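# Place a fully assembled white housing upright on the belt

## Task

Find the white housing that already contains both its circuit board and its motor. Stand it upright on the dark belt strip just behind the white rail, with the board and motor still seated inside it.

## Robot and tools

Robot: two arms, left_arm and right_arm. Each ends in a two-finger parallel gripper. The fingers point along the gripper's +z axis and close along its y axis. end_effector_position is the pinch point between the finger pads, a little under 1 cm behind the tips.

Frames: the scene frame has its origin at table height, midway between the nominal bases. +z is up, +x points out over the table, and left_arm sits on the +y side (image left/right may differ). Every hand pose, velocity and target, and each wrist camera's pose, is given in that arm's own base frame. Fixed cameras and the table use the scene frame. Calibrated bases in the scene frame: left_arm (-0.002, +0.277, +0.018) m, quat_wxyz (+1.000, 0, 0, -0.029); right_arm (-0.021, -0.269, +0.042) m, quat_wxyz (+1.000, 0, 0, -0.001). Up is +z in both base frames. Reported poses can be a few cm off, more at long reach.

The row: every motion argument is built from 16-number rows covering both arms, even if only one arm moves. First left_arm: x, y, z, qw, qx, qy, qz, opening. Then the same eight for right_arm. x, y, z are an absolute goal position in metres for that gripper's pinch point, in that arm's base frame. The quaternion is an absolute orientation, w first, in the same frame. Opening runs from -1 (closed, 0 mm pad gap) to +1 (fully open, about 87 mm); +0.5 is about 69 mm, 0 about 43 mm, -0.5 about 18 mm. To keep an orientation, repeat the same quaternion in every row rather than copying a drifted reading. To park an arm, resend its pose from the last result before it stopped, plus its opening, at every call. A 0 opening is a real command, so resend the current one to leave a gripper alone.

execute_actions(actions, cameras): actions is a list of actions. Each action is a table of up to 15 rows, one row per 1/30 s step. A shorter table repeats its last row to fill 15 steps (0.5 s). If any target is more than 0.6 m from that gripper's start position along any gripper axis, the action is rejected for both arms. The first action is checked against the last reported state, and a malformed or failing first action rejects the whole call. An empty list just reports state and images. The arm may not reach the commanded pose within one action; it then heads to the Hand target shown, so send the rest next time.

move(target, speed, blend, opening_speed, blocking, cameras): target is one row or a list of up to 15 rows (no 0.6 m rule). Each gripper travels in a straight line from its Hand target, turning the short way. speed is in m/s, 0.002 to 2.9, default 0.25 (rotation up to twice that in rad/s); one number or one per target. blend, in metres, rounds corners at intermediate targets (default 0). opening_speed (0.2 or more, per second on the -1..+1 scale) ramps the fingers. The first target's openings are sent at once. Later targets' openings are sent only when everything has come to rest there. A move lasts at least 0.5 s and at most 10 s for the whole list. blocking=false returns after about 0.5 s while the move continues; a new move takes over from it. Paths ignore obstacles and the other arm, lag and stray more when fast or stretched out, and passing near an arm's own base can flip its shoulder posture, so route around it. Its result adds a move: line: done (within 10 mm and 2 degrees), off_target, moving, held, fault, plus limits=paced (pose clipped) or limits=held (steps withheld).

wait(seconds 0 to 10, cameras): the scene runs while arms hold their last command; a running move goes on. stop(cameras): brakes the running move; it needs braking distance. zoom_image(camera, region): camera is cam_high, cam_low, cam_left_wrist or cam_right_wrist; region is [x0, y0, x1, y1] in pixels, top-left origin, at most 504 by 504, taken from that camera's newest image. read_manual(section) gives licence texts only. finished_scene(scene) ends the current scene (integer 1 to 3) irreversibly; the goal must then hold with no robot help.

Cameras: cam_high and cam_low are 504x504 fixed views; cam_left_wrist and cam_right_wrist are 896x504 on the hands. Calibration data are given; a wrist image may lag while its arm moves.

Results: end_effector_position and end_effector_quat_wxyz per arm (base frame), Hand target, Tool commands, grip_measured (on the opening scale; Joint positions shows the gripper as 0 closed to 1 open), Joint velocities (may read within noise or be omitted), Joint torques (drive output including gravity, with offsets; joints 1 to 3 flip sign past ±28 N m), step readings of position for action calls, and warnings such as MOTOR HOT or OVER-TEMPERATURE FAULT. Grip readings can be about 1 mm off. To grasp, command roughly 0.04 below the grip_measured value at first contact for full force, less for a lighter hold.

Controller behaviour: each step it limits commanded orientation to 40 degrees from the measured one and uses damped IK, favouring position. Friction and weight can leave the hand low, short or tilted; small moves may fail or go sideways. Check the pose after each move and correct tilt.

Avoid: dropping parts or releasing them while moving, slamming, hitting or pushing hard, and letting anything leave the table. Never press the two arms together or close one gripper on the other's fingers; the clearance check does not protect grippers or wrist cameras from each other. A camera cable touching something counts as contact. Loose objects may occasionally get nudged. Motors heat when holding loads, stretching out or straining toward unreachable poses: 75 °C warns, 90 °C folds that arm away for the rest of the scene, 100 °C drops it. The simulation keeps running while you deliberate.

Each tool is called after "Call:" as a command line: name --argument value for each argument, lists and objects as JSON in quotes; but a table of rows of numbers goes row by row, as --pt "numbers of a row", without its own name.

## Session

Call:
execute_actions --actions '[]'

Call:
zoom_image --camera "cam_high" --region '[130, 130, 370, 370]'

Scene clock: 0.00 s.
left_arm: end_effector_position=(+0.2289, +0.0757, +0.1188) grip_measured=+1.000 end_effector_quat_wxyz=(+0.487, -0.356, +0.794, +0.076) | right_arm: end_effector_position=(+0.2662, -0.0564, +0.1922) grip_measured=+0.979 end_effector_quat_wxyz=(+0.599, +0.209, +0.748, -0.198)
Joint positions: left_arm=[0.122 0.6 0.448 -0.436 -0.387 -0.513 1] | right_arm=[0.268 0.678 0.488 -0.121 0.835 0.188 0.99]
Joint velocities: within noise
Joint torques (N m): no reading
Heat: left arm: 48 °C; right arm: 37 °C.
Hand target: left_arm +0.2314, +0.0763, +0.1254; +0.495, -0.356, +0.789, +0.075 | right_arm +0.2684, -0.0559, +0.2011; +0.608, +0.214, +0.740, -0.192
Tool commands: left_gripper/opening=+1.0 right_gripper/opening=+1.0
camera_calibration:
cam_left_wrist: T_world_to_cam=[[0.631823, -0.723658, 0.277705, -0.130675], [-0.755269, -0.655329, 0.0106672, 0.223872], [0.174269, -0.216482, -0.960607, 0.230913], [0, 0, 0, 1]] pos_world=[0.211406, 0.102134, 0.255718]
cam_right_wrist: T_world_to_cam=[[-0.506184, -0.862425, 0.000327465, 0.092983], [-0.736993, 0.432367, -0.519518, 0.348394], [0.447904, -0.263213, -0.854459, 0.168911], [0, 0, 0, 1]] pos_world=[0.228175, -0.0259836, 0.325295]

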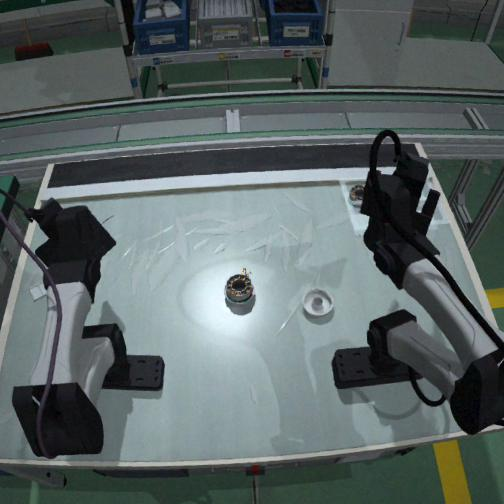

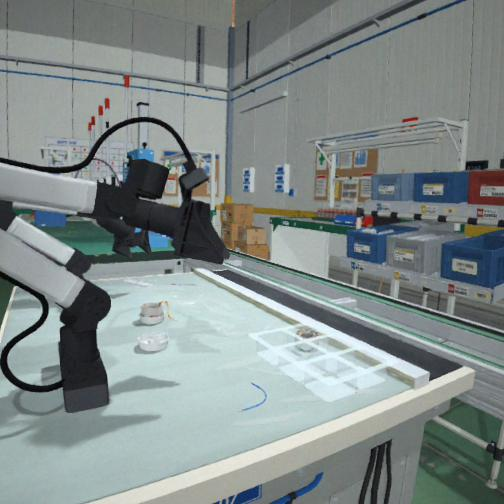

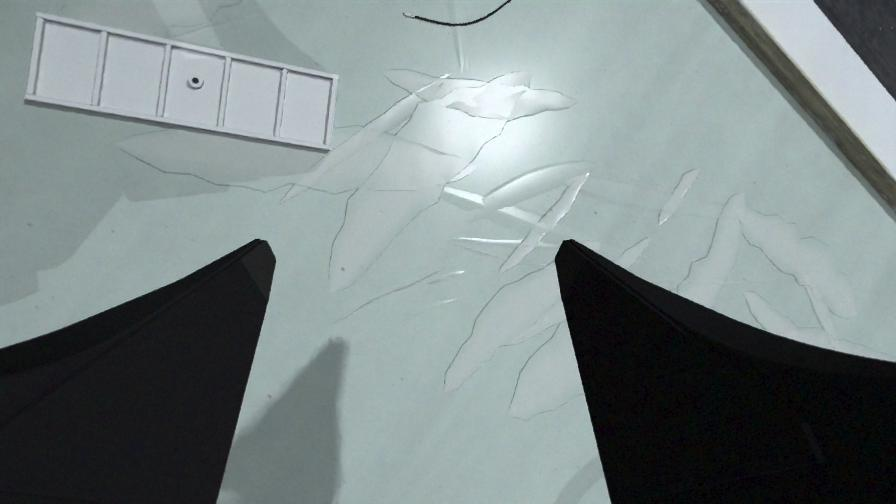

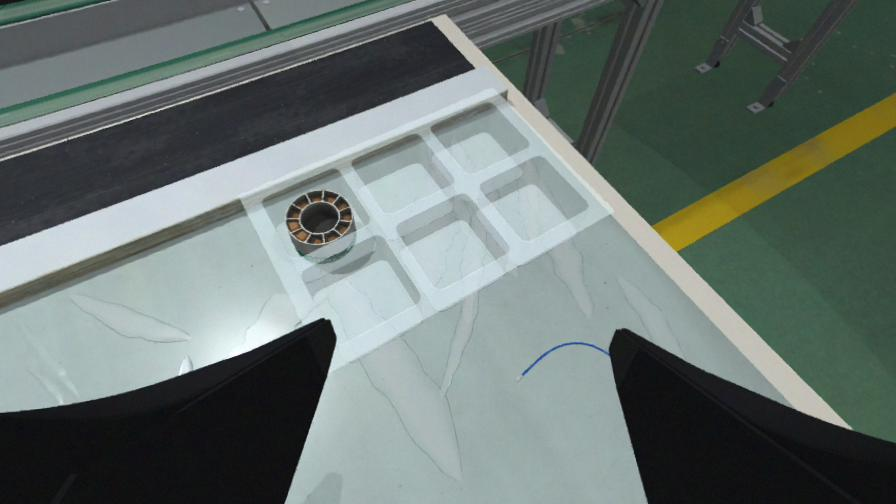

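Scaled by 2.100 (camera's finer frame: 720x720).

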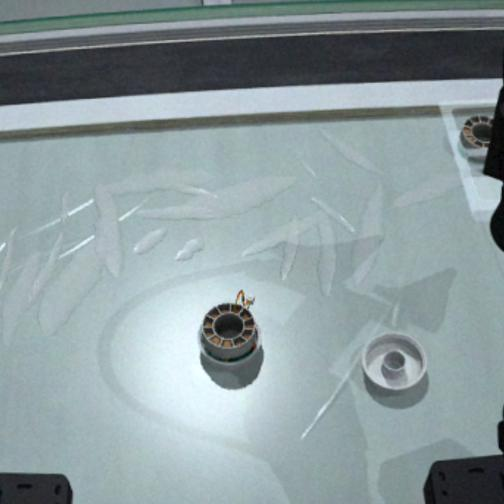

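Call:
move --pt "0.30 -0.09 0.16 0.370 0.2 0.88 -0.08 1 0.2684 -0.0559 0.2011 0.608 0.214 0.740 -0.192 1" --pt "0.202 -0.262 0.10 0.370 0.333 0.855 -0.145 1 0.2684 -0.0559 0.2011 0.608 0.214 0.740 -0.192 1" --speed 0.25 --blend 0.04 --cameras '["cam_left_wrist","cam_high"]'

Scene clock: 12.80 s.
left_arm: end_effector_position=(+0.2001, -0.2597, +0.0999) grip_measured=+1.000 end_effector_quat_wxyz=(+0.363, +0.338, +0.856, -0.147) | right_arm: end_effector_position=(+0.2662, -0.0564, +0.1922) grip_measured=+0.979 end_effector_quat_wxyz=(+0.598, +0.209, +0.748, -0.198)
Joint positions: left_arm=[-0.978 1.239 0.76 -0.299 -0.156 -0.16 1] | right_arm=[0.268 0.678 0.488 -0.121 0.835 0.187 0.99]
Joint torques (N m): left_arm=[-0.65 -2.88 7.09 1.97 -0.21 0.01] | right_arm=[-0.06 0.17 8.14 1.58 0.11 0.02]
Heat: left arm: 51 °C; right arm: 38 °C.
Hand target: left_arm +0.2020, -0.2620, +0.1001; +0.370, +0.333, +0.855, -0.145 | right_arm +0.2682, -0.0559, +0.2011; +0.608, +0.214, +0.740, -0.192
Off the commanded pose: left_arm 0.003 m, 1 deg | right_arm 0.009 m, 2 deg.
move: done
cam_left_wrist: T_world_to_cam=[[-0.67513, -0.735416, 0.0579943, -0.0695358], [-0.710206, 0.66922, 0.218524, 0.29679], [-0.199517, 0.106344, -0.974107, 0.305047], [0, 0, 0, 1]] pos_world=[0.224699, -0.282196, 0.236325]
Images, in order (width x height): cam_high 504x504, cam_left_wrist 896x504.

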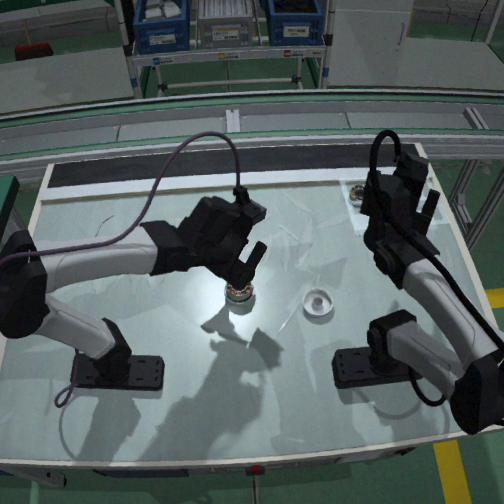

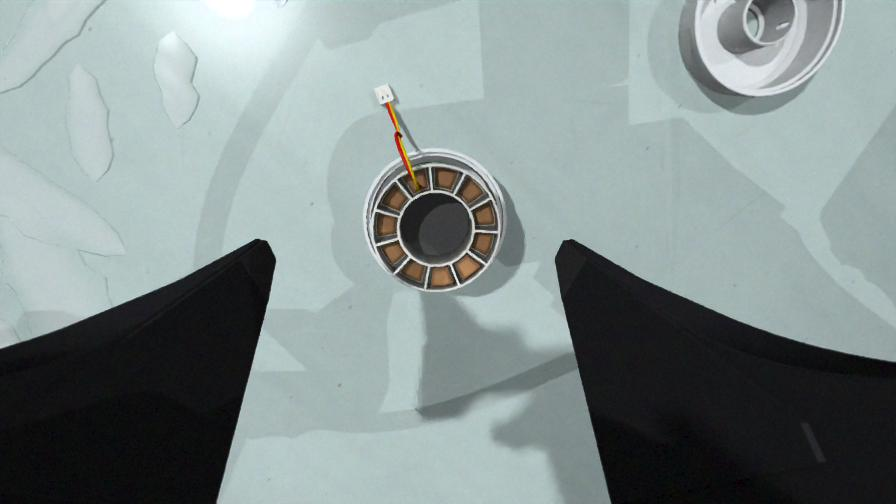

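Call:
move --target '[0.1972,-0.2665,0.002,0.373,0.333,0.854,-0.145,1,0.2684,-0.0559,0.2011,0.608,0.214,0.740,-0.192,1]' --speed 0.1 --cameras '["cam_left_wrist"]'

Scene clock: 18.83 s.
left_arm: end_effector_position=(+0.1964, -0.2650, +0.0023) grip_measured=+1.000 end_effector_quat_wxyz=(+0.366, +0.337, +0.855, -0.147) | right_arm: end_effector_position=(+0.2662, -0.0564, +0.1922) grip_measured=+0.979 end_effector_quat_wxyz=(+0.598, +0.209, +0.748, -0.198)
Joint positions: left_arm=[-1.006 1.477 0.492 0.209 -0.18 -0.179 1] | right_arm=[0.268 0.678 0.488 -0.121 0.835 0.187 0.99]
Joint torques (N m): left_arm=[-0.91 -3.54 5.55 2.03 -0.24 0.03] | right_arm=[-0.18 0.18 8.09 1.56 0.14 0.04]
Heat: left arm: 51 °C; right arm: 39 °C.
Hand target: left_arm +0.1971, -0.2665, +0.0020; +0.373, +0.333, +0.854, -0.145 | right_arm +0.2682, -0.0559, +0.2011; +0.608, +0.214, +0.740, -0.192
Off the commanded pose: left_arm 0.002 m, 1 deg | right_arm 0.009 m, 2 deg.
move: done
cam_left_wrist: T_world_to_cam=[[-0.673965, -0.736599, 0.0565019, -0.0708584], [-0.712523, 0.668325, 0.213664, 0.31928], [-0.195146, 0.103743, -0.975272, 0.208299], [0, 0, 0, 1]] pos_world=[0.220387, -0.287187, 0.138933]

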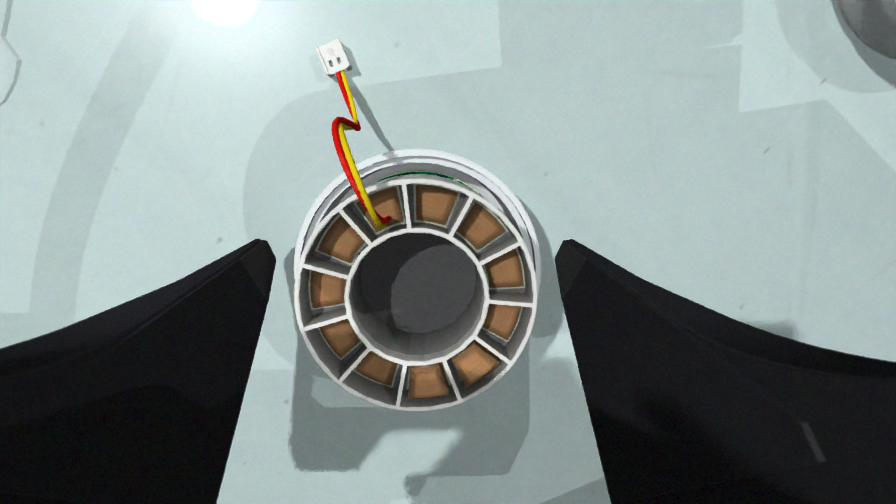

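Call:
move --target '[0.1972,-0.2665,0.002,0.373,0.333,0.854,-0.145,0.43,0.2684,-0.0559,0.2011,0.608,0.214,0.740,-0.192,1]' --opening_speed 0.6 --cameras '[]'

Call:
move --pt "0.1972 -0.2665 0.15 0.373 0.333 0.854 -0.145 0.43 0.2684 -0.0559 0.2011 0.608 0.214 0.740 -0.192 1" --pt "0.6 -0.088 0.15 0.416 0.0634 0.9067 -0.0291 0.43 0.2684 -0.0559 0.2011 0.608 0.214 0.740 -0.192 1" --pt "0.622 -0.088 0.05 0.416 0.0634 0.9067 -0.0291 0.43 0.2684 -0.0559 0.2011 0.608 0.214 0.740 -0.192 1" --speed '[0.15,0.3,0.15]' --blend 0.03 --cameras '["cam_left_wrist","cam_high"]'

Scene clock: 26.83 s.
left_arm: end_effector_position=(+0.1966, -0.2651, +0.0025) grip_measured=+0.478 end_effector_quat_wxyz=(+0.366, +0.337, +0.855, -0.146) | right_arm: end_effector_position=(+0.2662, -0.0564, +0.1922) grip_measured=+0.979 end_effector_quat_wxyz=(+0.598, +0.209, +0.748, -0.198)
Joint positions: left_arm=[-1.006 1.477 0.492 0.21 -0.181 -0.18 0.739] | right_arm=[0.268 0.678 0.488 -0.121 0.835 0.187 0.99]
Joint torques (N m): left_arm=[-0.99 -3.55 5.61 2.02 -0.22 0.03] | right_arm=[-0.12 0.24 8.09 1.56 0.15 0.03]
Heat: left arm: 51 °C; right arm: 40 °C.
Hand target: left_arm +0.1971, -0.2665, +0.0021; +0.373, +0.333, +0.854, -0.145 | right_arm +0.2682, -0.0559, +0.2011; +0.608, +0.214, +0.740, -0.192
Off the commanded pose: left_arm 0.002 m, 1 deg | right_arm 0.009 m, 2 deg.
move: done

Scene clock: 30.73 s.
left_arm: end_effector_position=(+0.6112, -0.0900, +0.0375) grip_measured=+0.478 end_effector_quat_wxyz=(+0.392, +0.070, +0.917, -0.030) | right_arm: end_effector_position=(+0.2662, -0.0564, +0.1922) grip_measured=+0.979 end_effector_quat_wxyz=(+0.598, +0.209, +0.748, -0.198)
Joint positions: left_arm=[-0.145 2.421 1.989 -0.33 0.006 0.006 0.739] | right_arm=[0.268 0.678 0.488 -0.121 0.835 0.187 0.99]
Joint torques (N m): left_arm=[0.36 -12.07 8.1 2.21 -0.03 0.07] | right_arm=[-0.1 0.2 8.09 1.56 0.11 0.03]
Heat: left arm: 52 °C; right arm: 40 °C.
Hand target: left_arm +0.6213, -0.0879, +0.0502; +0.416, +0.064, +0.907, -0.029 | right_arm +0.2682, -0.0559, +0.2011; +0.608, +0.214, +0.740, -0.192
Off the commanded pose: left_arm 0.017 m, 3 deg | right_arm 0.009 m, 2 deg.
move: off_target (left_arm)
cam_left_wrist: T_world_to_cam=[[-0.140428, -0.988693, 0.0526005, -0.012995], [-0.96535, 0.148528, 0.214568, 0.598059], [-0.219954, -0.0206466, -0.975292, 0.309318], [0, 0, 0, 1]] pos_world=[0.643546, -0.0952902, 0.174035]
Images, in order (width x height): cam_high 504x504, cam_left_wrist 896x504.

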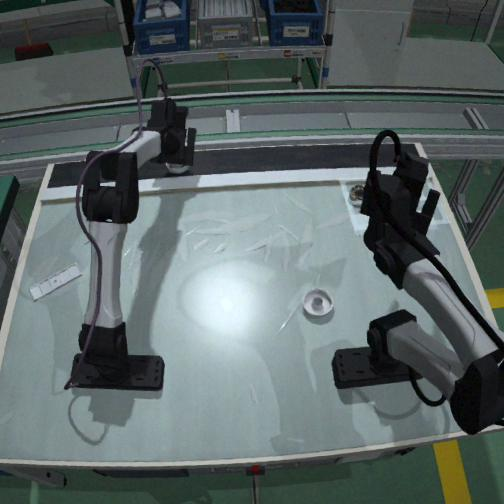

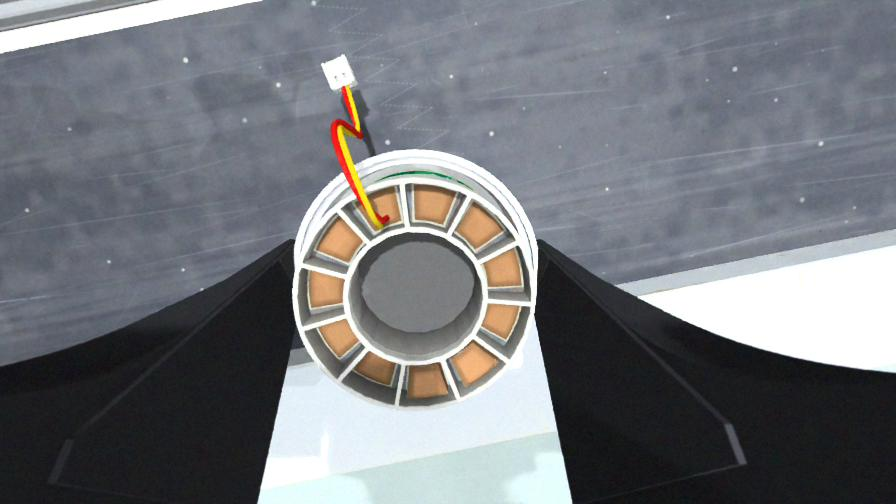

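Call:
move --pt "0.6215 -0.088 0.022 0.413 0.0634 0.9077 -0.0291 0.43 0.2684 -0.0559 0.2011 0.608 0.214 0.740 -0.192 1" --pt "0.6215 -0.088 0.0135 0.413 0.0634 0.9077 -0.0291 0.43 0.2684 -0.0559 0.2011 0.608 0.214 0.740 -0.192 1" --speed '[0.08,0.02]' --cameras '["cam_left_wrist"]'

Scene clock: 38.13 s.
left_arm: end_effector_position=(+0.6147, -0.0905, +0.0120) grip_measured=+0.478 end_effector_quat_wxyz=(+0.400, +0.070, +0.913, -0.031) | right_arm: end_effector_position=(+0.2662, -0.0564, +0.1922) grip_measured=+0.979 end_effector_quat_wxyz=(+0.598, +0.209, +0.748, -0.198)
Joint positions: left_arm=[-0.145 2.453 1.934 -0.227 0.006 0.005 0.739] | right_arm=[0.268 0.678 0.488 -0.121 0.835 0.187 0.99]
Joint torques (N m): left_arm=[0.39 -11.26 7.16 2.22 -0.04 0.05] | right_arm=[-0.13 0.16 8.08 1.56 0.13 0.03]
Heat: left arm: 52 °C; right arm: 40 °C.
Hand target: left_arm +0.6213, -0.0880, +0.0139; +0.413, +0.063, +0.908, -0.029 | right_arm +0.2682, -0.0559, +0.2011; +0.608, +0.214, +0.740, -0.192
Off the commanded pose: left_arm 0.007 m, 2 deg | right_arm 0.009 m, 2 deg.
move: done
cam_left_wrist: T_world_to_cam=[[-0.14094, -0.988602, 0.0529363, -0.0113975], [-0.968668, 0.148748, 0.198887, 0.609236], [-0.204494, -0.0232467, -0.978592, 0.275622], [0, 0, 0, 1]] pos_world=[0.644904, -0.0954829, 0.149156]

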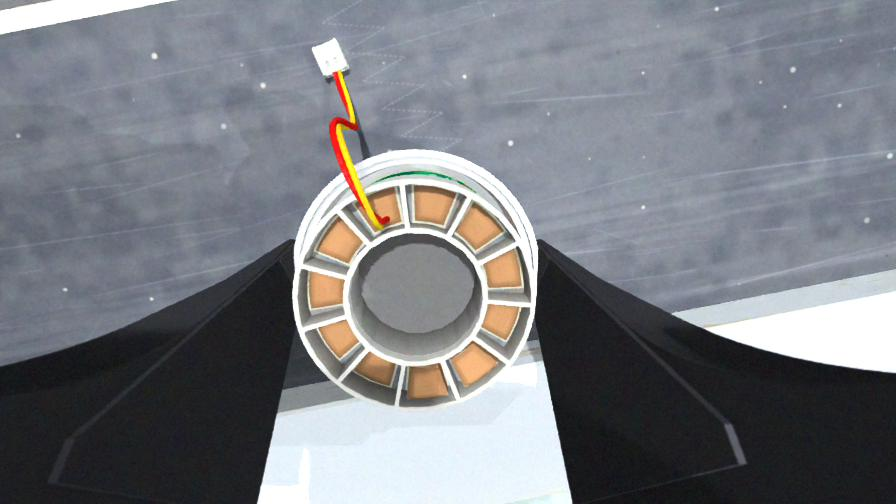

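Call:
move --target '[0.6205,-0.088,0.0155,0.412,0.0634,0.908,-0.0291,0.95,0.2684,-0.0559,0.2011,0.608,0.214,0.740,-0.192,1]' --opening_speed 0.5 --cameras '["cam_left_wrist"]'

Call:
move --target '[0.622,-0.088,0.13,0.412,0.0634,0.908,-0.0291,0.95,0.2684,-0.0559,0.2011,0.608,0.214,0.740,-0.192,1]' --speed 0.15 --cameras '["cam_left_wrist","cam_high"]'

Scene clock: 44.27 s.
left_arm: end_effector_position=(+0.6168, -0.0908, +0.0137) grip_measured=+0.950 end_effector_quat_wxyz=(+0.405, +0.070, +0.911, -0.031) | right_arm: end_effector_position=(+0.2662, -0.0564, +0.1922) grip_measured=+0.979 end_effector_quat_wxyz=(+0.598, +0.209, +0.748, -0.198)
Joint positions: left_arm=[-0.145 2.453 1.934 -0.216 0.006 0.005 0.975] | right_arm=[0.268 0.678 0.488 -0.121 0.835 0.187 0.99]
Joint torques (N m): left_arm=[0.36 -11.71 7.19 2.02 -0.02 0.05] | right_arm=[-0.1 0.14 8.03 1.56 0.12 0.02]
Heat: left arm: 53 °C; right arm: 41 °C.
Hand target: left_arm +0.6205, -0.0880, +0.0157; +0.412, +0.063, +0.908, -0.029 | right_arm +0.2682, -0.0559, +0.2011; +0.608, +0.214, +0.740, -0.192
Off the commanded pose: left_arm 0.005 m, 1 deg | right_arm 0.009 m, 2 deg.
move: done
cam_left_wrist: T_world_to_cam=[[-0.141511, -0.988519, 0.0529517, -0.01113], [-0.97072, 0.149054, 0.188376, 0.612443], [-0.194106, -0.0247439, -0.980668, 0.271193], [0, 0, 0, 1]] pos_world=[0.645576, -0.0955788, 0.15117]

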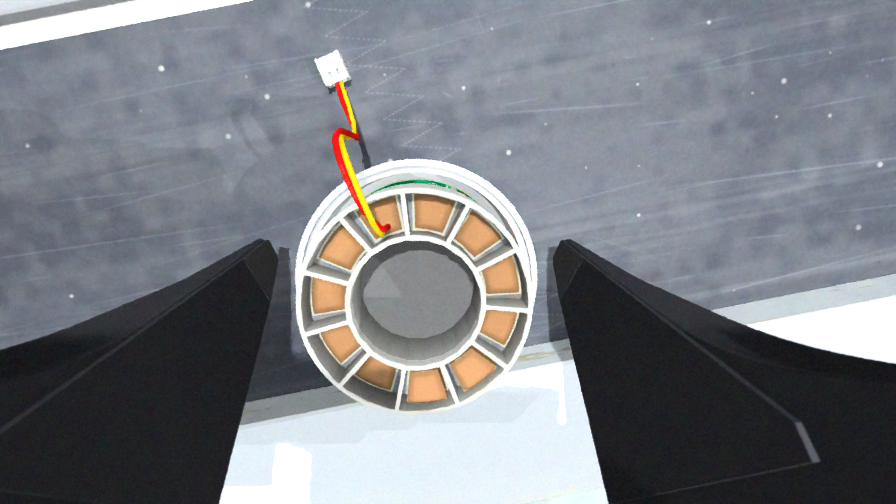

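Scene clock: 45.90 s.
left_arm: end_effector_position=(+0.6172, -0.0909, +0.1067) grip_measured=+0.950 end_effector_quat_wxyz=(+0.391, +0.070, +0.917, -0.030) | right_arm: end_effector_position=(+0.2662, -0.0564, +0.1922) grip_measured=+0.979 end_effector_quat_wxyz=(+0.598, +0.209, +0.748, -0.198)
Joint positions: left_arm=[-0.145 2.441 2.302 -0.627 0.006 0.005 0.975] | right_arm=[0.268 0.678 0.488 -0.121 0.835 0.187 0.99]
Joint torques (N m): left_arm=[0.47 -13.6 9.44 1.79 -0.02 0.02] | right_arm=[-0.14 0.13 8.06 1.58 0.12 0.03]
Heat: left arm: 53 °C; right arm: 41 °C.
Hand target: left_arm +0.6215, -0.0880, +0.1299; +0.412, +0.063, +0.908, -0.029 | right_arm +0.2682, -0.0559, +0.2011; +0.608, +0.214, +0.740, -0.192
Off the commanded pose: left_arm 0.024 m, 3 deg | right_arm 0.009 m, 2 deg.
move: off_target (left_arm)
cam_left_wrist: T_world_to_cam=[[-0.139996, -0.98874, 0.0528604, -0.0169734], [-0.964745, 0.148225, 0.217478, 0.588401], [-0.222865, -0.0205507, -0.974633, 0.379935], [0, 0, 0, 1]] pos_world=[0.649954, -0.0961902, 0.24323]
Images, in order (width x height): cam_high 504x504, cam_left_wrist 896x504.

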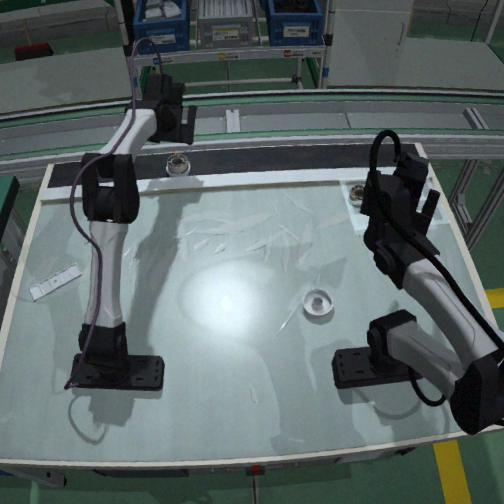

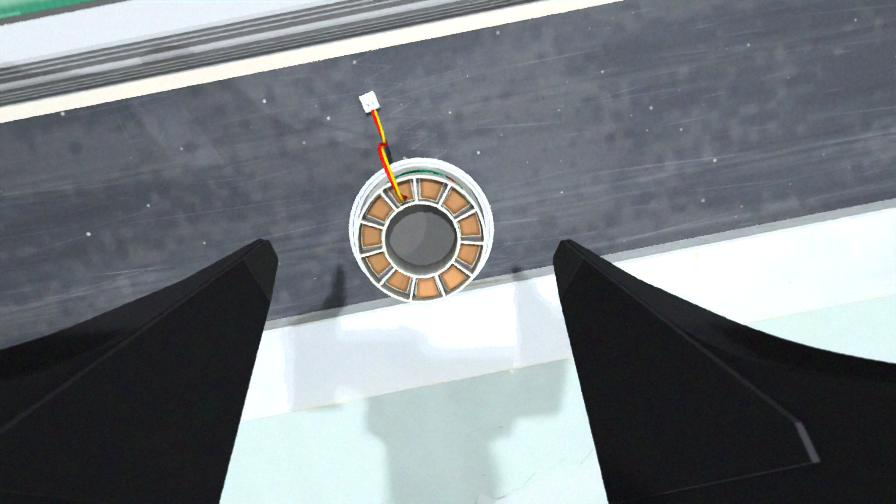

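Placed well.

Call:
finished_scene --scene 2

The scene is finished: the task was done.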